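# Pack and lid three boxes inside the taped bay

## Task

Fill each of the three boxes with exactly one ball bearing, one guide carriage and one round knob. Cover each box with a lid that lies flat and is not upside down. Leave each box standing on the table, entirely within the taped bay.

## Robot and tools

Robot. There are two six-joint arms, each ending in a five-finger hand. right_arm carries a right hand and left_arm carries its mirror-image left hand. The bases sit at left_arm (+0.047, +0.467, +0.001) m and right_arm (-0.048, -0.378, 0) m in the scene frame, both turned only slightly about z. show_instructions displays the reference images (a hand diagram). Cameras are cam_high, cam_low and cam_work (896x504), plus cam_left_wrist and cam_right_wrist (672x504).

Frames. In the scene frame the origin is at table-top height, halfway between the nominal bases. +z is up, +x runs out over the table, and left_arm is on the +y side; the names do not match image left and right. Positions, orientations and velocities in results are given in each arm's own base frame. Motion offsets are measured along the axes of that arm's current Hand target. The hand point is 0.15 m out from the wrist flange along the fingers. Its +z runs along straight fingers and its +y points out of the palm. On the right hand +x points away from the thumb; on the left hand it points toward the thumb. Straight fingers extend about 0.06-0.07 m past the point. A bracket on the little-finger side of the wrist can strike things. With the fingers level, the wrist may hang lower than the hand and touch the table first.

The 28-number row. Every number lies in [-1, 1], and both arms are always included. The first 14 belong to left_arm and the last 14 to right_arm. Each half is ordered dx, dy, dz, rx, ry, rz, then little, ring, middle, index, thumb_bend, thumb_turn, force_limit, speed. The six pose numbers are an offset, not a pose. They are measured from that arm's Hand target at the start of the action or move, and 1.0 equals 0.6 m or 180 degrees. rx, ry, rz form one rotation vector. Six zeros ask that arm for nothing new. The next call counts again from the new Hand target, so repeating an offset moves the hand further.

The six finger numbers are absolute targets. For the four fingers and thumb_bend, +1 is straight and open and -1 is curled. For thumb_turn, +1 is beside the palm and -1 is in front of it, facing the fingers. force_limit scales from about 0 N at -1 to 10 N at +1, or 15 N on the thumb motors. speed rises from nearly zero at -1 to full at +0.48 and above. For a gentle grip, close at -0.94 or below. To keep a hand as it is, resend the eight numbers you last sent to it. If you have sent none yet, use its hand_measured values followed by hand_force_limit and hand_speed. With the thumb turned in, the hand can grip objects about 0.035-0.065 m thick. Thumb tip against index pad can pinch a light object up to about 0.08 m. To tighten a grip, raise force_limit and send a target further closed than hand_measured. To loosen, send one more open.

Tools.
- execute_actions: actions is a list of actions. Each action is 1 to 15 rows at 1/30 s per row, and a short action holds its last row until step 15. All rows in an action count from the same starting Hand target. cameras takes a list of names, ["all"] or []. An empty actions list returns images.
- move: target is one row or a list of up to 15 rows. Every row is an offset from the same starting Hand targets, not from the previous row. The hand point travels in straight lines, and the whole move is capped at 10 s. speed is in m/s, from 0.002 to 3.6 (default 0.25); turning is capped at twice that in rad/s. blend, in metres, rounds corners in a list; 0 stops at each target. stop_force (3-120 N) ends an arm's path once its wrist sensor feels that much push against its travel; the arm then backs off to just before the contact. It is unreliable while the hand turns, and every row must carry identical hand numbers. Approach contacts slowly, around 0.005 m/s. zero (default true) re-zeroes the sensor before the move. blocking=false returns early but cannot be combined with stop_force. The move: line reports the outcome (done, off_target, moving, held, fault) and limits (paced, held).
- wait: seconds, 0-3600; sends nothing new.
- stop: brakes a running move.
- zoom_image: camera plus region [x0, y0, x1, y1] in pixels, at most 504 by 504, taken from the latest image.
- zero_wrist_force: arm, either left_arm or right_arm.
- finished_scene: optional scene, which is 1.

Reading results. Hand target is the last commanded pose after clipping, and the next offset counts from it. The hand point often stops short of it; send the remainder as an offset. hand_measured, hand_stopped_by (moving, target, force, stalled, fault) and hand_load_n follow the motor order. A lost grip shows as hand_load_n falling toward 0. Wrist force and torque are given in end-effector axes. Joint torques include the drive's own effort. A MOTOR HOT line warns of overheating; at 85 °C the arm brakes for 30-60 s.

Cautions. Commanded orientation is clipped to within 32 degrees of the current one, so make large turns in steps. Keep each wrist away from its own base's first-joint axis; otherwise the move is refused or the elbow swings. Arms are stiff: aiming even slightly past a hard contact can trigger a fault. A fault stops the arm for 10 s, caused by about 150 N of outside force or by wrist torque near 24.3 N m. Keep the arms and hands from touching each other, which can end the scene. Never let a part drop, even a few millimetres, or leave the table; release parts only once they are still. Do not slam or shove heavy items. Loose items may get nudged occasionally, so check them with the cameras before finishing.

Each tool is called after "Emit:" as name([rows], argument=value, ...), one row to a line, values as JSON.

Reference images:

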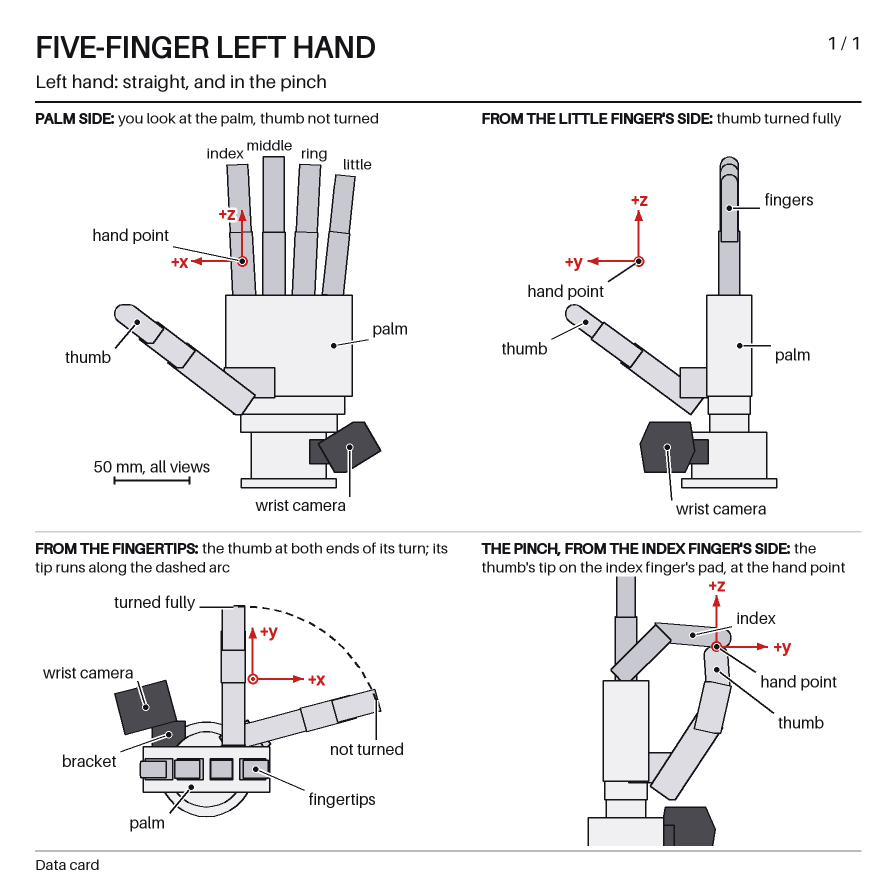

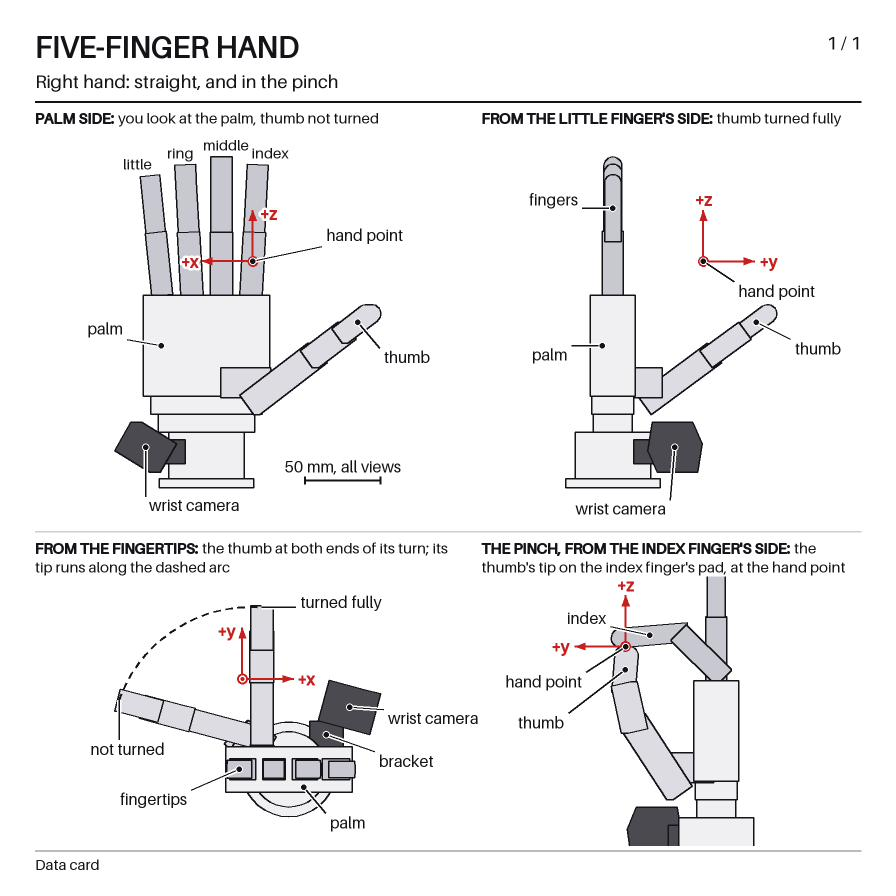

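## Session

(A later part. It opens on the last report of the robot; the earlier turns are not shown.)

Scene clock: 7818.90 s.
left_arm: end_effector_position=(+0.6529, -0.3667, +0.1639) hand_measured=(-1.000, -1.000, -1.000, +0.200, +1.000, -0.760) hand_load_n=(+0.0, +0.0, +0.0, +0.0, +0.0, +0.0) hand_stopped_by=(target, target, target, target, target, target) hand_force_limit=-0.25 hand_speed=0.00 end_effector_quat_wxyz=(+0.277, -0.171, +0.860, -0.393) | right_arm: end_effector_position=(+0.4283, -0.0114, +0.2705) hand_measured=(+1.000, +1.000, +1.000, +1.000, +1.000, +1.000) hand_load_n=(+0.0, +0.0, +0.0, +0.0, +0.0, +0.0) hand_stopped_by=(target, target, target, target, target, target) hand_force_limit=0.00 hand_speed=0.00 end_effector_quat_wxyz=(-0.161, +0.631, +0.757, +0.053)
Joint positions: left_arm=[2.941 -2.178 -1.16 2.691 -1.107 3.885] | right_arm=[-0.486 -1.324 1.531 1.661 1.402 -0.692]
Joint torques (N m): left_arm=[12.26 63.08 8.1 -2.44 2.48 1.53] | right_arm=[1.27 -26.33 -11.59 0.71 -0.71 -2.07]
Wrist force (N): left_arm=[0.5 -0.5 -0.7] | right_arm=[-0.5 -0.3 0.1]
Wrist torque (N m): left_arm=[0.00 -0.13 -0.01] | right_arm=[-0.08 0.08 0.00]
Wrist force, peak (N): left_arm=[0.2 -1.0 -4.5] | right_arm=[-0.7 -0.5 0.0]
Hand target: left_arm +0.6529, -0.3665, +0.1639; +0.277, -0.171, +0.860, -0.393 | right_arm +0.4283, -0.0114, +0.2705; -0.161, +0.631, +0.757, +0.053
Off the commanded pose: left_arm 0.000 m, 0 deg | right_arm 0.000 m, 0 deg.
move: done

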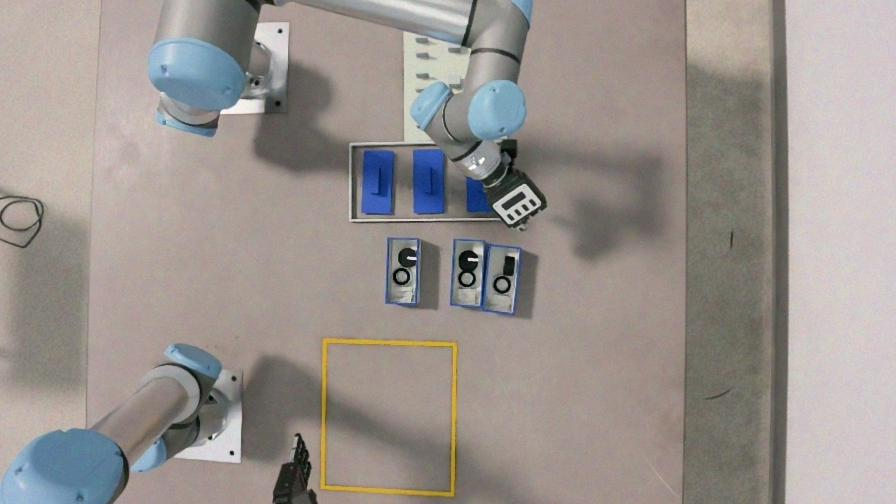

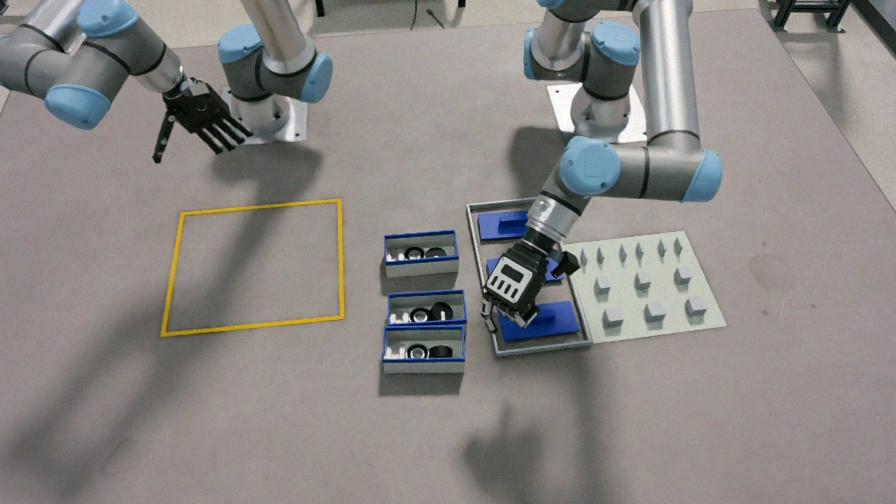

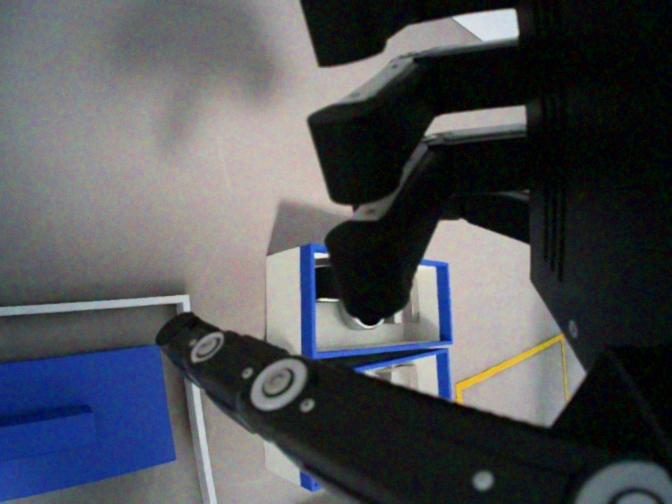

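Emit:
wait(seconds=0.05, cameras=["cam_low","cam_work"])

Emit:
zoom_image(camera="cam_low", region=[400, 265, 520, 315])

Emit:
zoom_image(camera="cam_work", region=[490, 200, 560, 240])

Emit:
zoom_image(camera="cam_work", region=[480, 290, 590, 350])

Scene clock: 7868.47 s.
left_arm: end_effector_position=(+0.6529, -0.3665, +0.1639) hand_measured=(-1.000, -1.000, -1.000, +0.200, +1.000, -0.760) hand_load_n=(+0.0, +0.0, +0.0, +0.0, +0.0, +0.0) hand_stopped_by=(target, target, target, target, target, target) hand_force_limit=-0.25 hand_speed=0.00 end_effector_quat_wxyz=(+0.277, -0.171, +0.860, -0.393) | right_arm: end_effector_position=(+0.4283, -0.0114, +0.2705) hand_measured=(+1.000, +1.000, +1.000, +1.000, +1.000, +1.000) hand_load_n=(+0.5, +0.0, +0.0, +0.0, +0.0, +0.0) hand_stopped_by=(target, target, target, target, target, target) hand_force_limit=0.00 hand_speed=0.00 end_effector_quat_wxyz=(-0.161, +0.631, +0.757, +0.053)
Joint positions: left_arm=[2.941 -2.178 -1.16 2.691 -1.107 3.885] | right_arm=[-0.486 -1.324 1.531 1.661 1.402 -0.692]
Joint torques (N m): left_arm=[12.17 62.13 8.84 -2.29 2.01 1.48] | right_arm=[0.19 -25.06 -11.11 0.62 -0.84 -2.13]
Wrist force (N): left_arm=[0.5 -0.4 -0.7] | right_arm=[-0.3 -0.4 0.0]
Wrist torque (N m): left_arm=[0.01 -0.11 -0.01] | right_arm=[-0.08 0.06 0.02]
Wrist force, peak (N): left_arm=[0.9 -0.7 -0.6] | right_arm=[-0.6 -0.4 0.2]
Hand target: left_arm +0.6529, -0.3665, +0.1639; +0.277, -0.171, +0.860, -0.393 | right_arm +0.4283, -0.0114, +0.2705; -0.161, +0.631, +0.757, +0.053
Off the commanded pose: left_arm 0.000 m, 0 deg | right_arm 0.000 m, 0 deg.
wait: 0.07 s; at rest from the start

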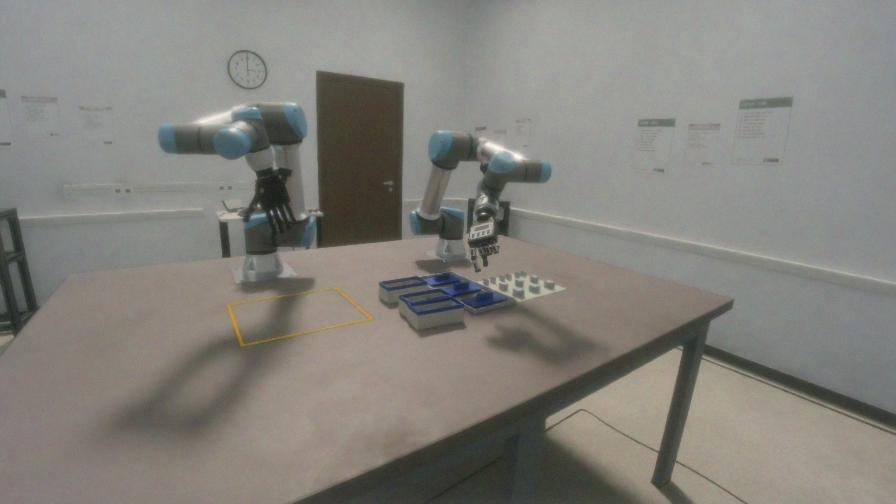

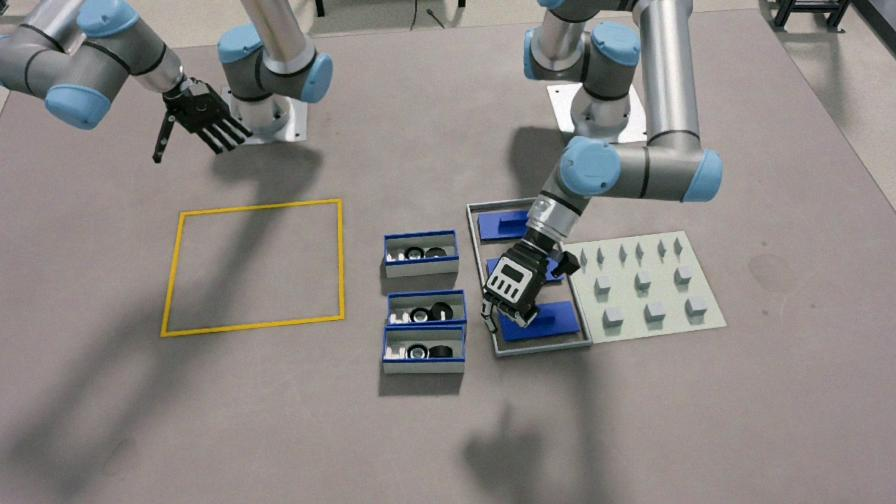

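Scaled by 4.200 from the camera's image (finer frame: 1280x720).

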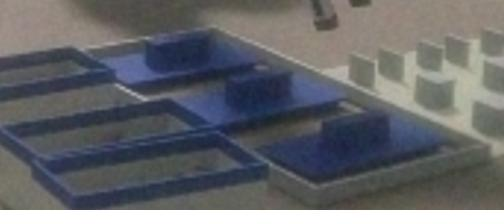

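Scaled by 7.200 from the camera's image (finer frame: 1280x720).

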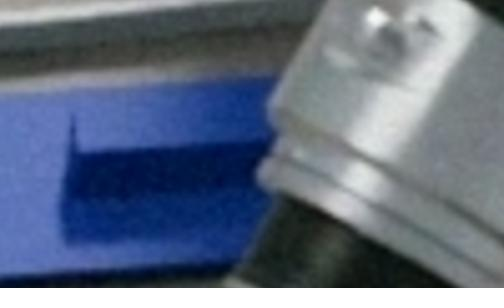

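Scaled by 4.582 from the camera's image (finer frame: 1280x720).

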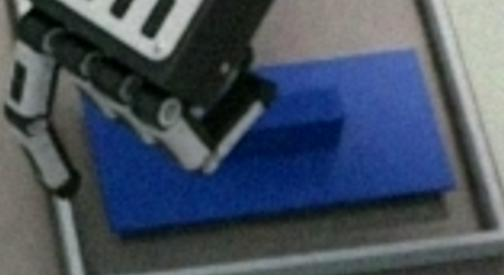

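Emit:
wait(seconds=0.05, cameras=["cam_high","cam_left_wrist"])

Emit:
zoom_image(camera="cam_high", region=[486, 240, 526, 280])

Emit:
zoom_image(camera="cam_left_wrist", region=[290, 230, 470, 370])

Scene clock: 7890.00 s.
left_arm: end_effector_position=(+0.6529, -0.3665, +0.1639) hand_measured=(-1.000, -1.000, -1.000, +0.200, +1.000, -0.760) hand_load_n=(+0.0, +0.0, +0.0, +0.0, +0.0, +0.0) hand_stopped_by=(target, target, target, target, target, target) hand_force_limit=-0.25 hand_speed=0.00 end_effector_quat_wxyz=(+0.277, -0.171, +0.860, -0.393) | right_arm: end_effector_position=(+0.4283, -0.0114, +0.2705) hand_measured=(+1.000, +1.000, +1.000, +1.000, +1.000, +1.000) hand_load_n=(+0.0, +0.0, +0.0, +0.5, -0.5, +0.0) hand_stopped_by=(target, target, target, target, target, target) hand_force_limit=0.00 hand_speed=0.00 end_effector_quat_wxyz=(-0.161, +0.631, +0.757, +0.053)
Joint positions: left_arm=[2.941 -2.178 -1.16 2.691 -1.107 3.885] | right_arm=[-0.486 -1.324 1.531 1.661 1.402 -0.692]
Joint torques (N m): left_arm=[12.22 61.8 8.45 -2.21 2.03 1.34] | right_arm=[0.22 -25.58 -11.21 0.61 -0.88 -2.06]
Wrist force (N): left_arm=[0.5 -0.4 -0.5] | right_arm=[-0.4 -0.3 0.2]
Wrist torque (N m): left_arm=[0.01 -0.11 -0.02] | right_arm=[-0.08 0.07 0.01]
Wrist force, peak (N): left_arm=[0.6 -0.6 -0.8] | right_arm=[-0.6 -0.4 0.3]
Hand target: left_arm +0.6529, -0.3665, +0.1639; +0.277, -0.171, +0.860, -0.393 | right_arm +0.4283, -0.0114, +0.2705; -0.161, +0.631, +0.757, +0.053
Off the commanded pose: left_arm 0.000 m, 0 deg | right_arm 0.000 m, 0 deg.
wait: 0.07 s; at rest from the start

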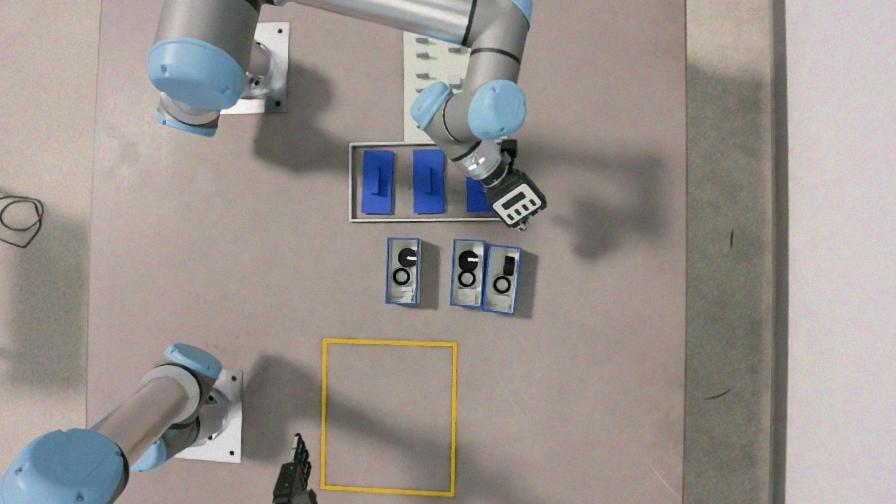

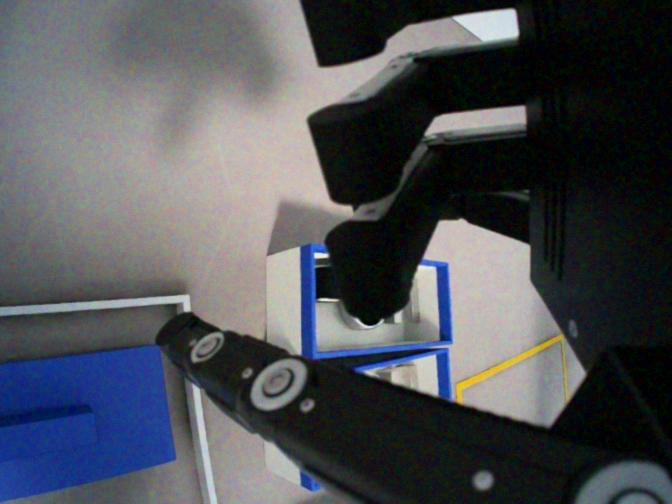

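Scaled by 12.600 from the camera's image (finer frame: 1280x720).

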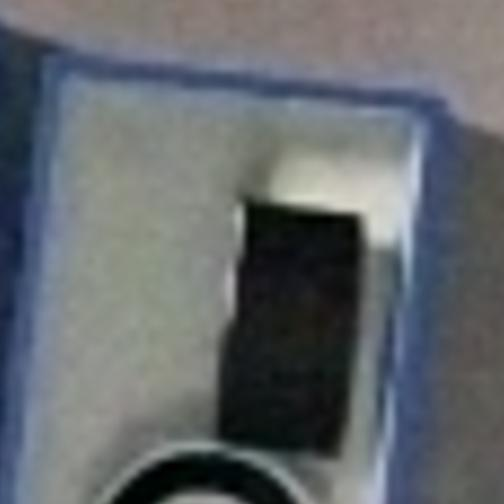

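Scaled by 2.800 from the camera's image (finer frame: 960x720).

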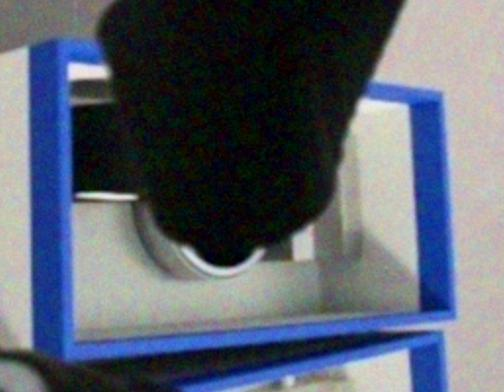

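Emit:
move(target=[0.1442,0.0314,0.13887,0,0,0,-1,-1,-1,0.3,1,1,-0.25,0,0,0,0,0,0,0,1,1,1,1,1,1,0,0], speed=0.12, cameras=["cam_high","cam_work","cam_left_wrist"])

Emit:
zoom_image(camera="cam_high", region=[446, 236, 536, 316])

Emit:
zoom_image(camera="cam_work", region=[376, 260, 496, 380])

Emit:
zoom_image(camera="cam_left_wrist", region=[90, 100, 490, 450])

Scene clock: 7967.00 s.
left_arm: end_effector_position=(+0.6341, -0.4470, +0.0751) hand_measured=(-1.000, -1.000, -1.000, +0.300, +1.000, +1.000) hand_load_n=(+0.0, +0.0, +0.0, +0.0, +0.0, -0.5) hand_stopped_by=(target, target, target, target, target, target) hand_force_limit=-0.25 hand_speed=0.00 end_effector_quat_wxyz=(+0.277, -0.171, +0.860, -0.393) | right_arm: end_effector_position=(+0.4283, -0.0114, +0.2705) hand_measured=(+1.000, +1.000, +1.000, +1.000, +1.000, +1.000) hand_load_n=(+0.0, +0.0, +0.0, +0.0, +0.0, +0.0) hand_stopped_by=(target, target, target, target, target, target) hand_force_limit=0.00 hand_speed=0.00 end_effector_quat_wxyz=(-0.161, +0.631, +0.757, +0.053)
Joint positions: left_arm=[2.798 -2.285 -1.208 2.883 -1.222 3.794] | right_arm=[-0.486 -1.324 1.531 1.661 1.402 -0.692]
Joint torques (N m): left_arm=[-14.48 37.71 27.94 1.96 -1.12 -1.31] | right_arm=[0.86 -25.04 -11 0.62 -0.82 -2.02]
Wrist force (N): left_arm=[0.4 0.0 -0.6] | right_arm=[-0.4 -0.2 0.0]
Wrist torque (N m): left_arm=[0.02 -0.07 0.15] | right_arm=[-0.06 0.07 0.01]
Wrist force, peak (N): left_arm=[0.2 -0.8 -1.1] | right_arm=[-0.5 -0.5 0.4]
Hand target: left_arm +0.6341, -0.4472, +0.0749; +0.277, -0.171, +0.860, -0.393 | right_arm +0.4283, -0.0114, +0.2705; -0.161, +0.631, +0.757, +0.053
Off the commanded pose: left_arm 0.000 m, 0 deg | right_arm 0.000 m, 0 deg.
move: done

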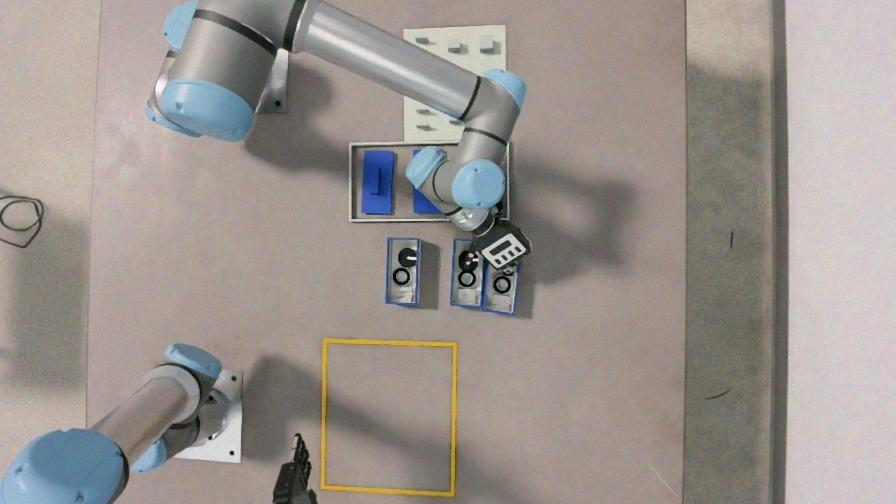

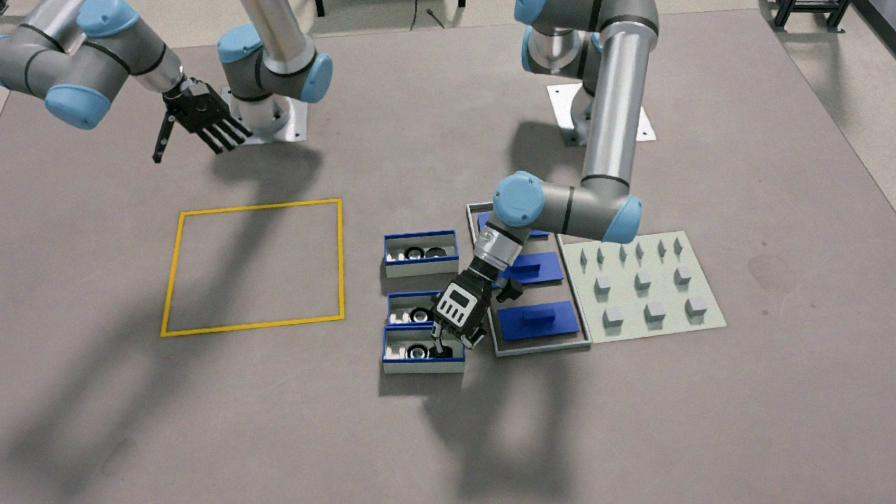

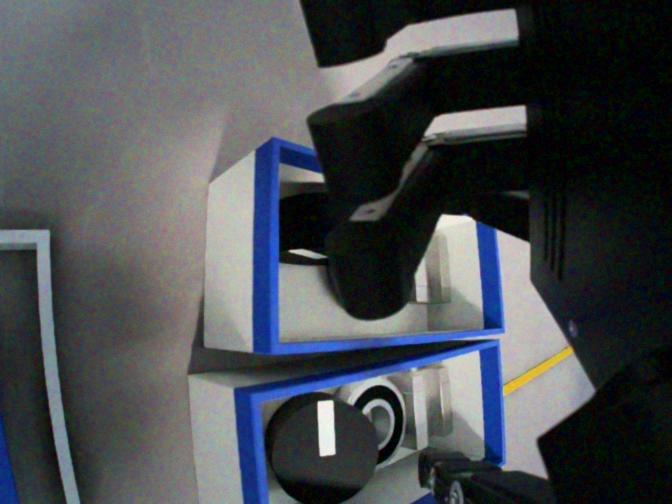

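Scaled by 5.600 from the camera's image (finer frame: 1280x720).

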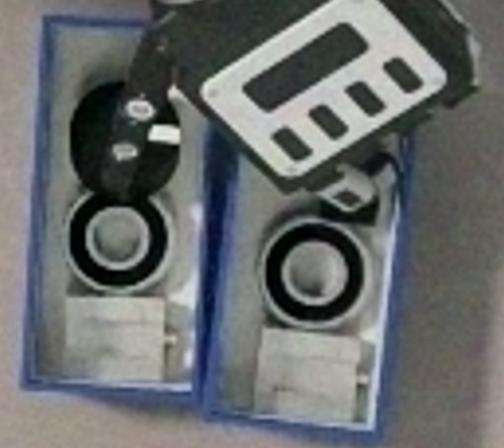

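Scaled by 4.200 from the camera's image (finer frame: 1280x720).

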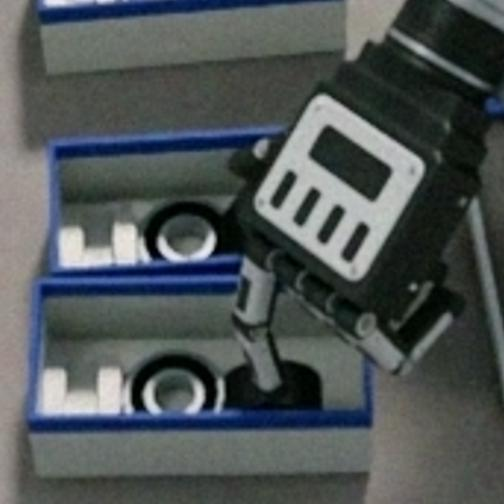

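Scaled by 1.260 from the camera's image (finer frame: 960x720).

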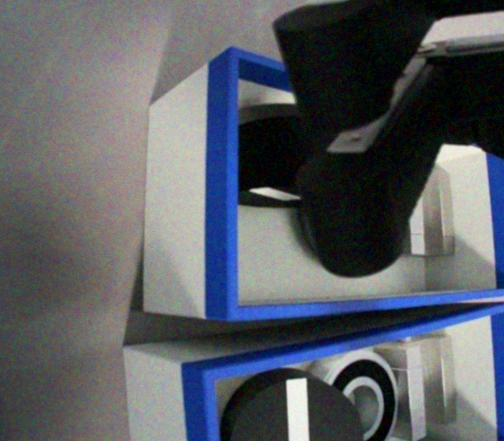

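Emit:
zoom_image(camera="cam_work", region=[416, 310, 476, 370])

Emit:
zoom_image(camera="cam_left_wrist", region=[190, 120, 450, 360])

Emit:
zoom_image(camera="cam_high", region=[486, 240, 536, 290])

Scaled by 8.400 from the camera's image (finer frame: 1280x720).

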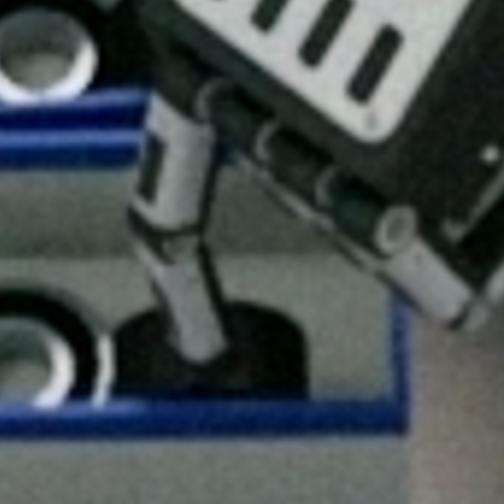

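Scaled by 1.938 from the camera's image (finer frame: 960x720).

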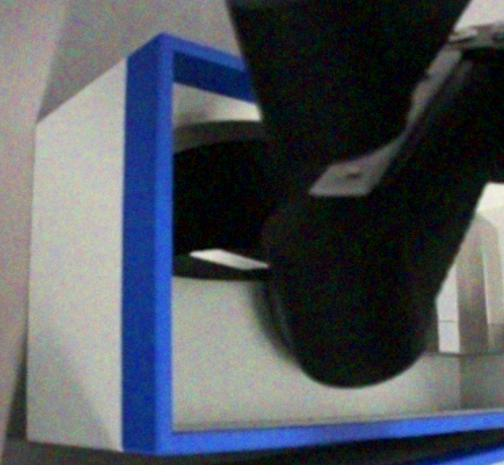

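Scaled by 10.080 from the camera's image (finer frame: 1280x720).

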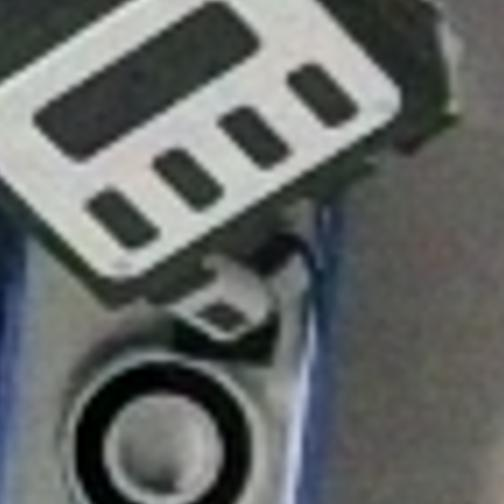

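Emit:
move([
  [0.02238,0.00219,-0.01731,0,0,0,-1,-1,-1,0.3,1,1,-0.25,0,0,0,0,0,0,0,1,1,1,1,1,1,0,0],
  [0.03382,0.02785,0.00072,0,0,0,-1,-1,-1,0.3,1,1,-0.25,0,0,0,0,0,0,0,1,1,1,1,1,1,0,0],
], speed=[0.06,0.025], stop_force=3, cameras=["cam_high","cam_work"])

Emit:
zoom_image(camera="cam_work", region=[416, 310, 476, 370])

Emit:
zoom_image(camera="cam_high", region=[486, 240, 526, 280])

Scene clock: 8076.50 s.
left_arm: end_effector_position=(+0.6172, -0.4473, +0.0675) hand_measured=(-1.000, -1.000, -1.000, +0.300, +1.000, +1.000) hand_load_n=(+0.0, +0.0, +0.0, +0.0, +0.0, +0.0) hand_stopped_by=(target, target, target, target, target, target) hand_force_limit=-0.25 hand_speed=0.00 end_effector_quat_wxyz=(+0.277, -0.171, +0.860, -0.393) | right_arm: end_effector_position=(+0.4283, -0.0114, +0.2705) hand_measured=(+1.000, +1.000, +1.000, +1.000, +1.000, +1.000) hand_load_n=(+0.0, +0.0, +0.0, +0.0, +0.0, +0.0) hand_stopped_by=(target, target, target, target, target, target) hand_force_limit=0.00 hand_speed=0.00 end_effector_quat_wxyz=(-0.161, +0.631, +0.757, +0.053)
Joint positions: left_arm=[2.788 -2.258 -1.276 2.926 -1.231 3.788] | right_arm=[-0.486 -1.324 1.531 1.661 1.402 -0.692]
Joint torques (N m): left_arm=[-0.03 62.19 28.87 -2.24 -0.23 1.09] | right_arm=[0.77 -25.49 -11 0.66 -0.9 -2.09]
Wrist force (N): left_arm=[0.4 -2.5 -2.5] | right_arm=[-0.2 -0.2 0.0]
Wrist torque (N m): left_arm=[0.03 -0.12 0.16] | right_arm=[-0.05 0.05 0.02]
Wrist force, peak (N): left_arm=[-0.5 -9.5 -7.4] | right_arm=[-0.6 -0.3 0.1]
Hand target: left_arm +0.6172, -0.4472, +0.0675; +0.277, -0.171, +0.860, -0.393 (not the last commanded pose) | right_arm +0.4283, -0.0114, +0.2705; -0.161, +0.631, +0.757, +0.053
Off the commanded pose: left_arm 0.013 m, 0 deg | right_arm 0.000 m, 0 deg.
move: contact (left_arm); path passed 1 of 2 targets

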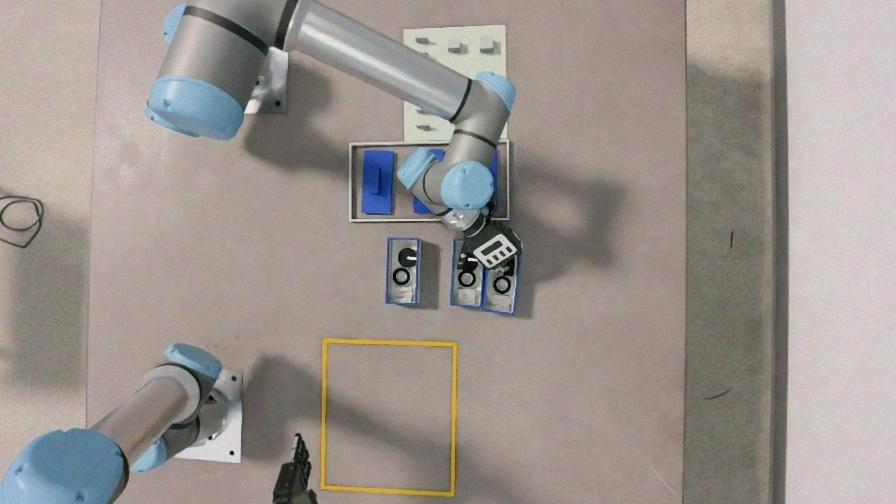

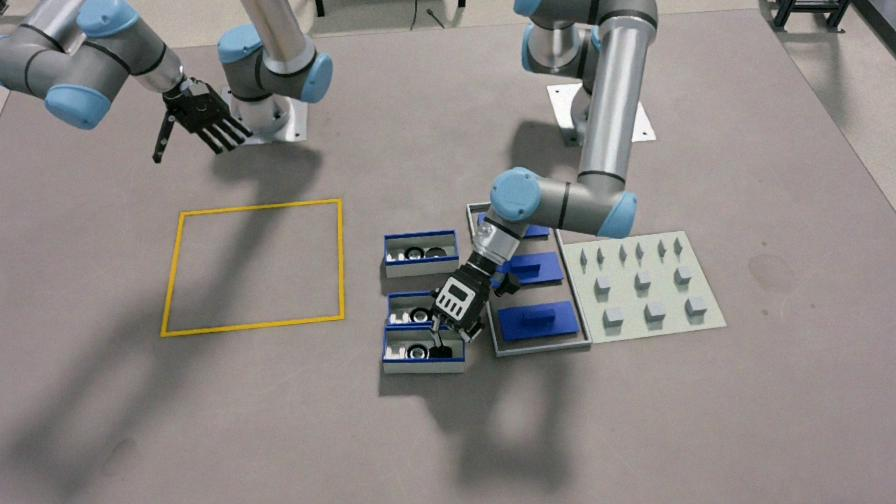

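Scaled by 8.400 from the camera's image (finer frame: 1280x720).

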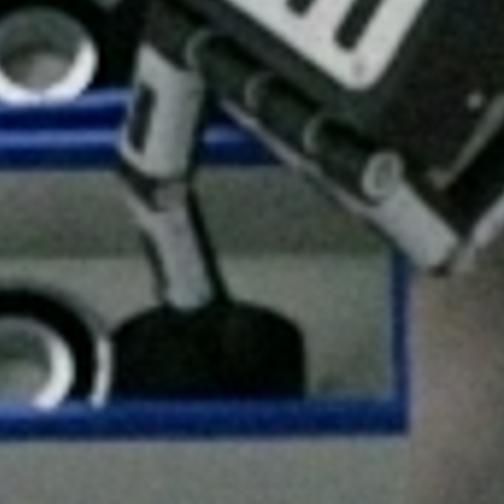

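Scaled by 12.600 from the camera's image (finer frame: 1280x720).

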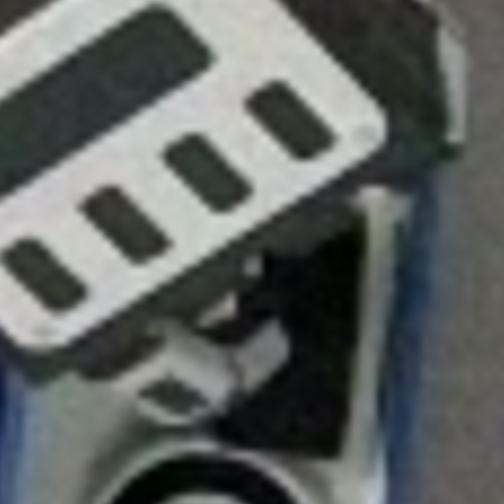

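Emit:
move([
  [0.01695,0.00411,-0.01042,0,0,0,-1,-1,-1,0.3,1,1,-0.25,0,0,0,0,0,0,0,1,1,1,1,1,1,0,0],
  [0.03468,0.01566,-0.01338,0,0,0,-1,-1,-1,0.3,1,1,-0.25,0,0,0,0,0,0,0,1,1,1,1,1,1,0,0],
], speed=0.03, stop_force=8, zero=false, cameras=["cam_high","cam_work"])

Emit:
zoom_image(camera="cam_work", region=[416, 310, 476, 370])

Emit:
zoom_image(camera="cam_high", region=[486, 240, 526, 280])

Scene clock: 8092.47 s.
left_arm: end_effector_position=(+0.6039, -0.4473, +0.0641) hand_measured=(-1.000, -1.000, -1.000, +0.300, +1.000, +1.000) hand_load_n=(+0.0, +0.0, +0.0, +0.5, +0.0, +0.0) hand_stopped_by=(target, target, target, target, target, target) hand_force_limit=-0.25 hand_speed=0.00 end_effector_quat_wxyz=(+0.277, -0.171, +0.860, -0.393) | right_arm: end_effector_position=(+0.4283, -0.0114, +0.2705) hand_measured=(+1.000, +1.000, +1.000, +1.000, +1.000, +1.000) hand_load_n=(+0.0, +0.0, +0.0, +0.0, +0.0, +0.0) hand_stopped_by=(target, target, target, target, target, target) hand_force_limit=0.00 hand_speed=0.00 end_effector_quat_wxyz=(-0.161, +0.631, +0.757, +0.053)
Joint positions: left_arm=[2.78 -2.236 -1.324 2.953 -1.237 3.783] | right_arm=[-0.486 -1.324 1.531 1.661 1.402 -0.692]
Joint torques (N m): left_arm=[14.22 25.3 24.44 -3.34 0.92 1.46] | right_arm=[0.68 -24.62 -10.72 0.72 -0.74 -2.04]
Wrist force (N): left_arm=[-1.5 -11.2 -8.9] | right_arm=[-0.4 -0.3 0.1]
Wrist torque (N m): left_arm=[0.02 -0.19 0.16] | right_arm=[-0.07 0.07 0.01]
Wrist force, peak (N): left_arm=[-2.3 -16.4 -13.1] | right_arm=[-0.5 -0.7 0.1]
Hand target: left_arm +0.6039, -0.4473, +0.0641; +0.277, -0.171, +0.860, -0.393 (not the last commanded pose) | right_arm +0.4283, -0.0114, +0.2705; -0.161, +0.631, +0.757, +0.053
Off the commanded pose: left_arm 0.011 m, 0 deg | right_arm 0.000 m, 0 deg.
move: contact (left_arm); path passed 1 of 2 targets

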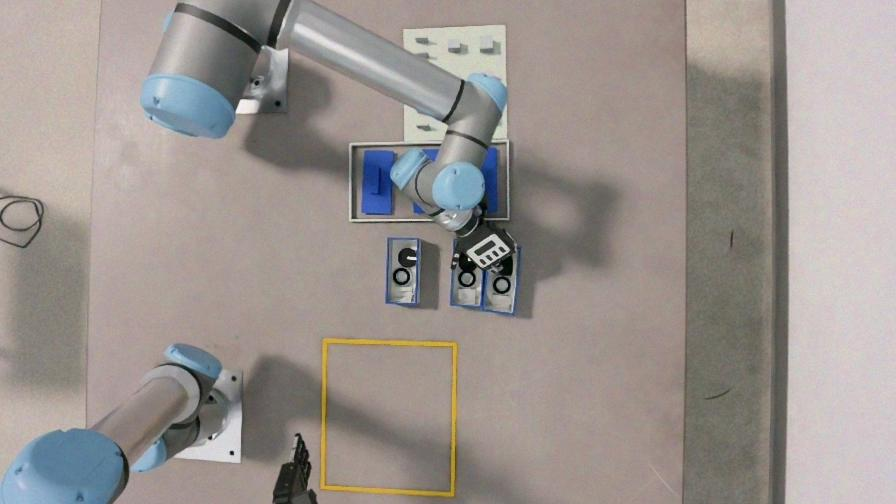

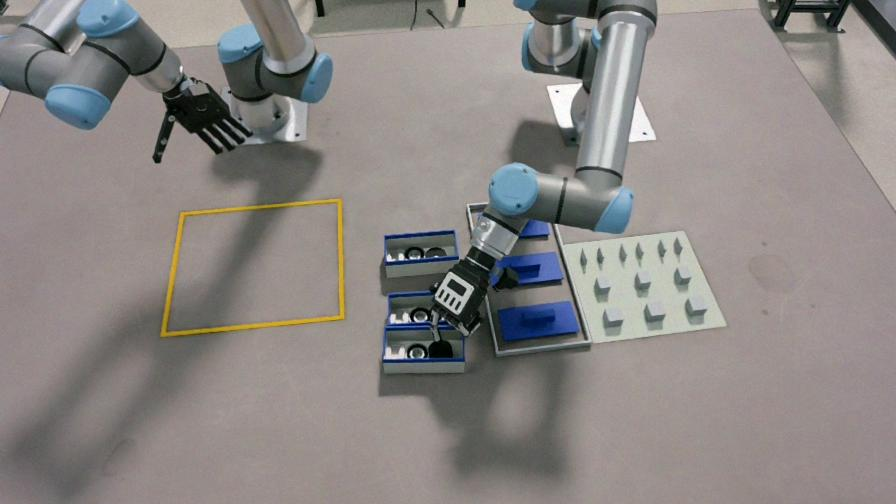

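Scaled by 8.400 from the camera's image (finer frame: 1280x720).

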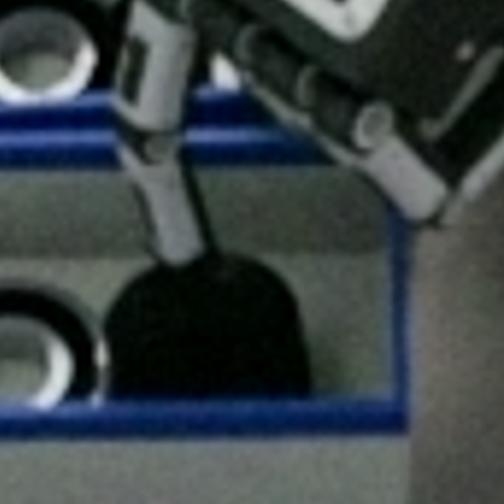

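Scaled by 12.600 from the camera's image (finer frame: 1280x720).

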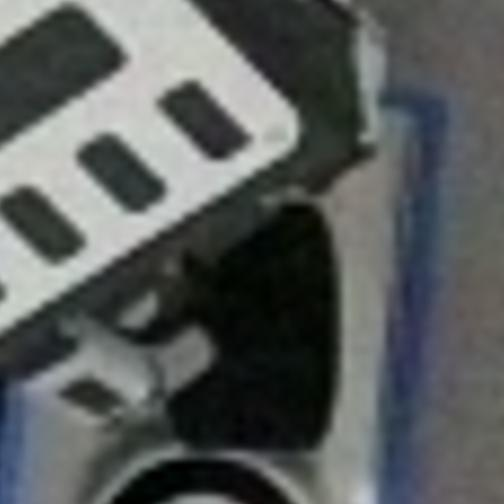

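Emit:
move([
  [0.00733,-0.00051,-0.00701,0,0,0,-1,-1,-1,0.3,1,1,-0.25,0,0,0,0,0,0,0,1,1,1,1,1,1,0,0],
  [0.01819,0.02387,0.01012,0,0,0,-1,-1,-1,0.3,1,1,-0.25,0,0,0,0,0,0,0,1,1,1,1,1,1,0,0],
], speed=0.03, stop_force=9, zero=false, cameras=["cam_high","cam_work"])

Emit:
zoom_image(camera="cam_work", region=[416, 310, 476, 370])

Emit:
zoom_image(camera="cam_high", region=[486, 240, 526, 280])

Scene clock: 8113.07 s.
left_arm: end_effector_position=(+0.5986, -0.4473, +0.0633) hand_measured=(-1.000, -1.000, -1.000, +0.300, +1.000, +1.000) hand_load_n=(+0.0, +0.0, +0.0, +0.0, +0.0, +0.0) hand_stopped_by=(target, target, target, target, target, target) hand_force_limit=-0.25 hand_speed=0.00 end_effector_quat_wxyz=(+0.277, -0.171, +0.860, -0.393) | right_arm: end_effector_position=(+0.4283, -0.0114, +0.2705) hand_measured=(+1.000, +1.000, +1.000, +1.000, +1.000, +1.000) hand_load_n=(+0.0, +0.0, +0.0, +0.0, +0.0, +0.0) hand_stopped_by=(target, target, target, target, target, target) hand_force_limit=0.00 hand_speed=0.00 end_effector_quat_wxyz=(-0.161, +0.631, +0.757, +0.053)
Joint positions: left_arm=[2.776 -2.226 -1.342 2.963 -1.24 3.781] | right_arm=[-0.486 -1.324 1.531 1.661 1.402 -0.692]
Joint torques (N m): left_arm=[13.31 57.33 25.88 -2.75 1.1 1.1] | right_arm=[0.61 -25.42 -11.26 0.7 -0.89 -2.06]
Wrist force (N): left_arm=[-0.7 -8.3 -6.9] | right_arm=[-0.5 -0.5 0.0]
Wrist torque (N m): left_arm=[0.01 -0.21 0.24] | right_arm=[-0.10 0.09 0.00]
Wrist force, peak (N): left_arm=[-2.0 -12.7 -9.7] | right_arm=[-0.5 -0.4 0.3]
Hand target: left_arm +0.5986, -0.4473, +0.0633; +0.277, -0.171, +0.860, -0.393 (not the last commanded pose) | right_arm +0.4283, -0.0114, +0.2705; -0.161, +0.631, +0.757, +0.053
Off the commanded pose: left_arm 0.017 m, 0 deg | right_arm 0.000 m, 0 deg.
move: contact (left_arm); path passed 1 of 2 targets

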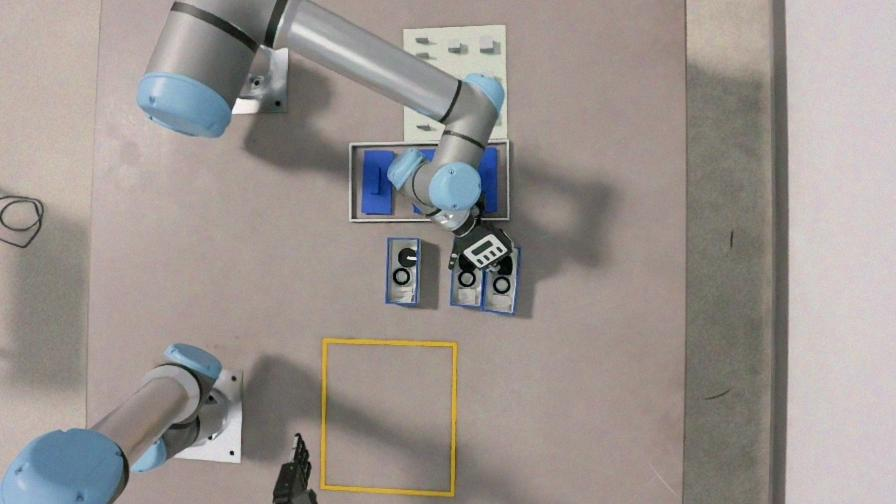

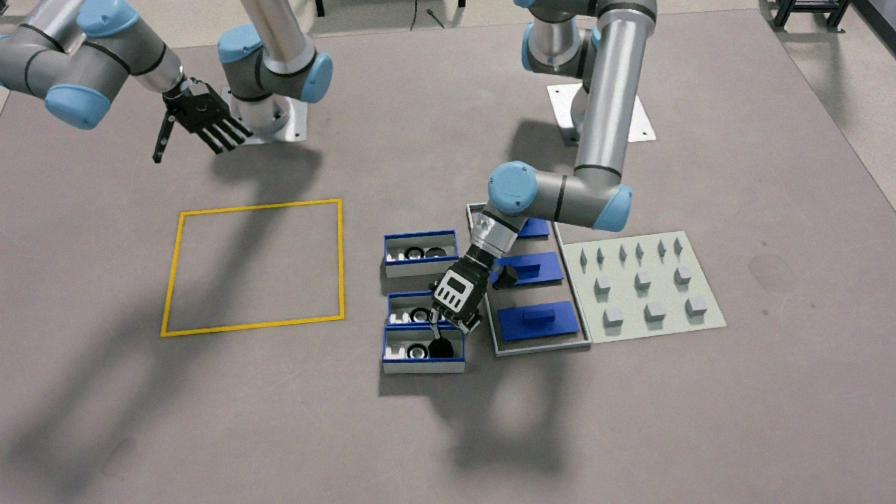

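Scaled by 8.400 from the camera's image (finer frame: 1280x720).

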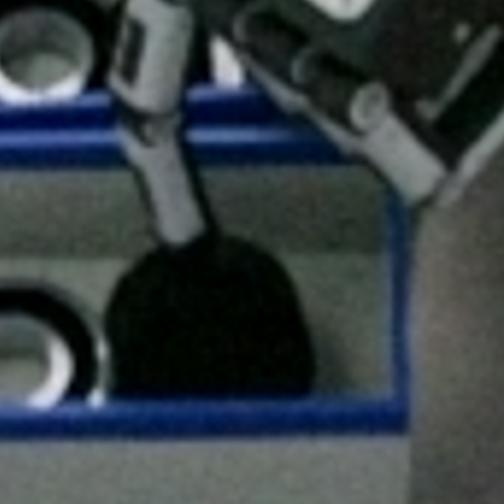

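Scaled by 12.600 from the camera's image (finer frame: 1280x720).

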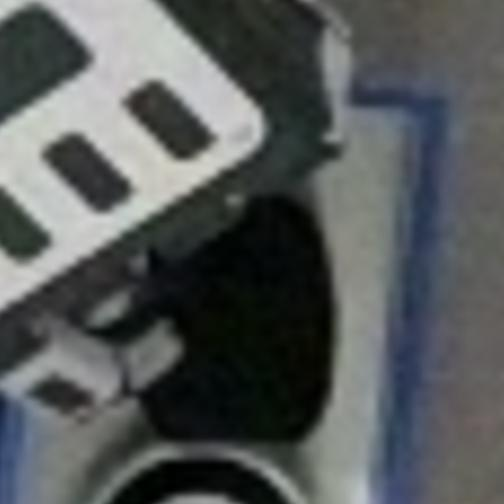

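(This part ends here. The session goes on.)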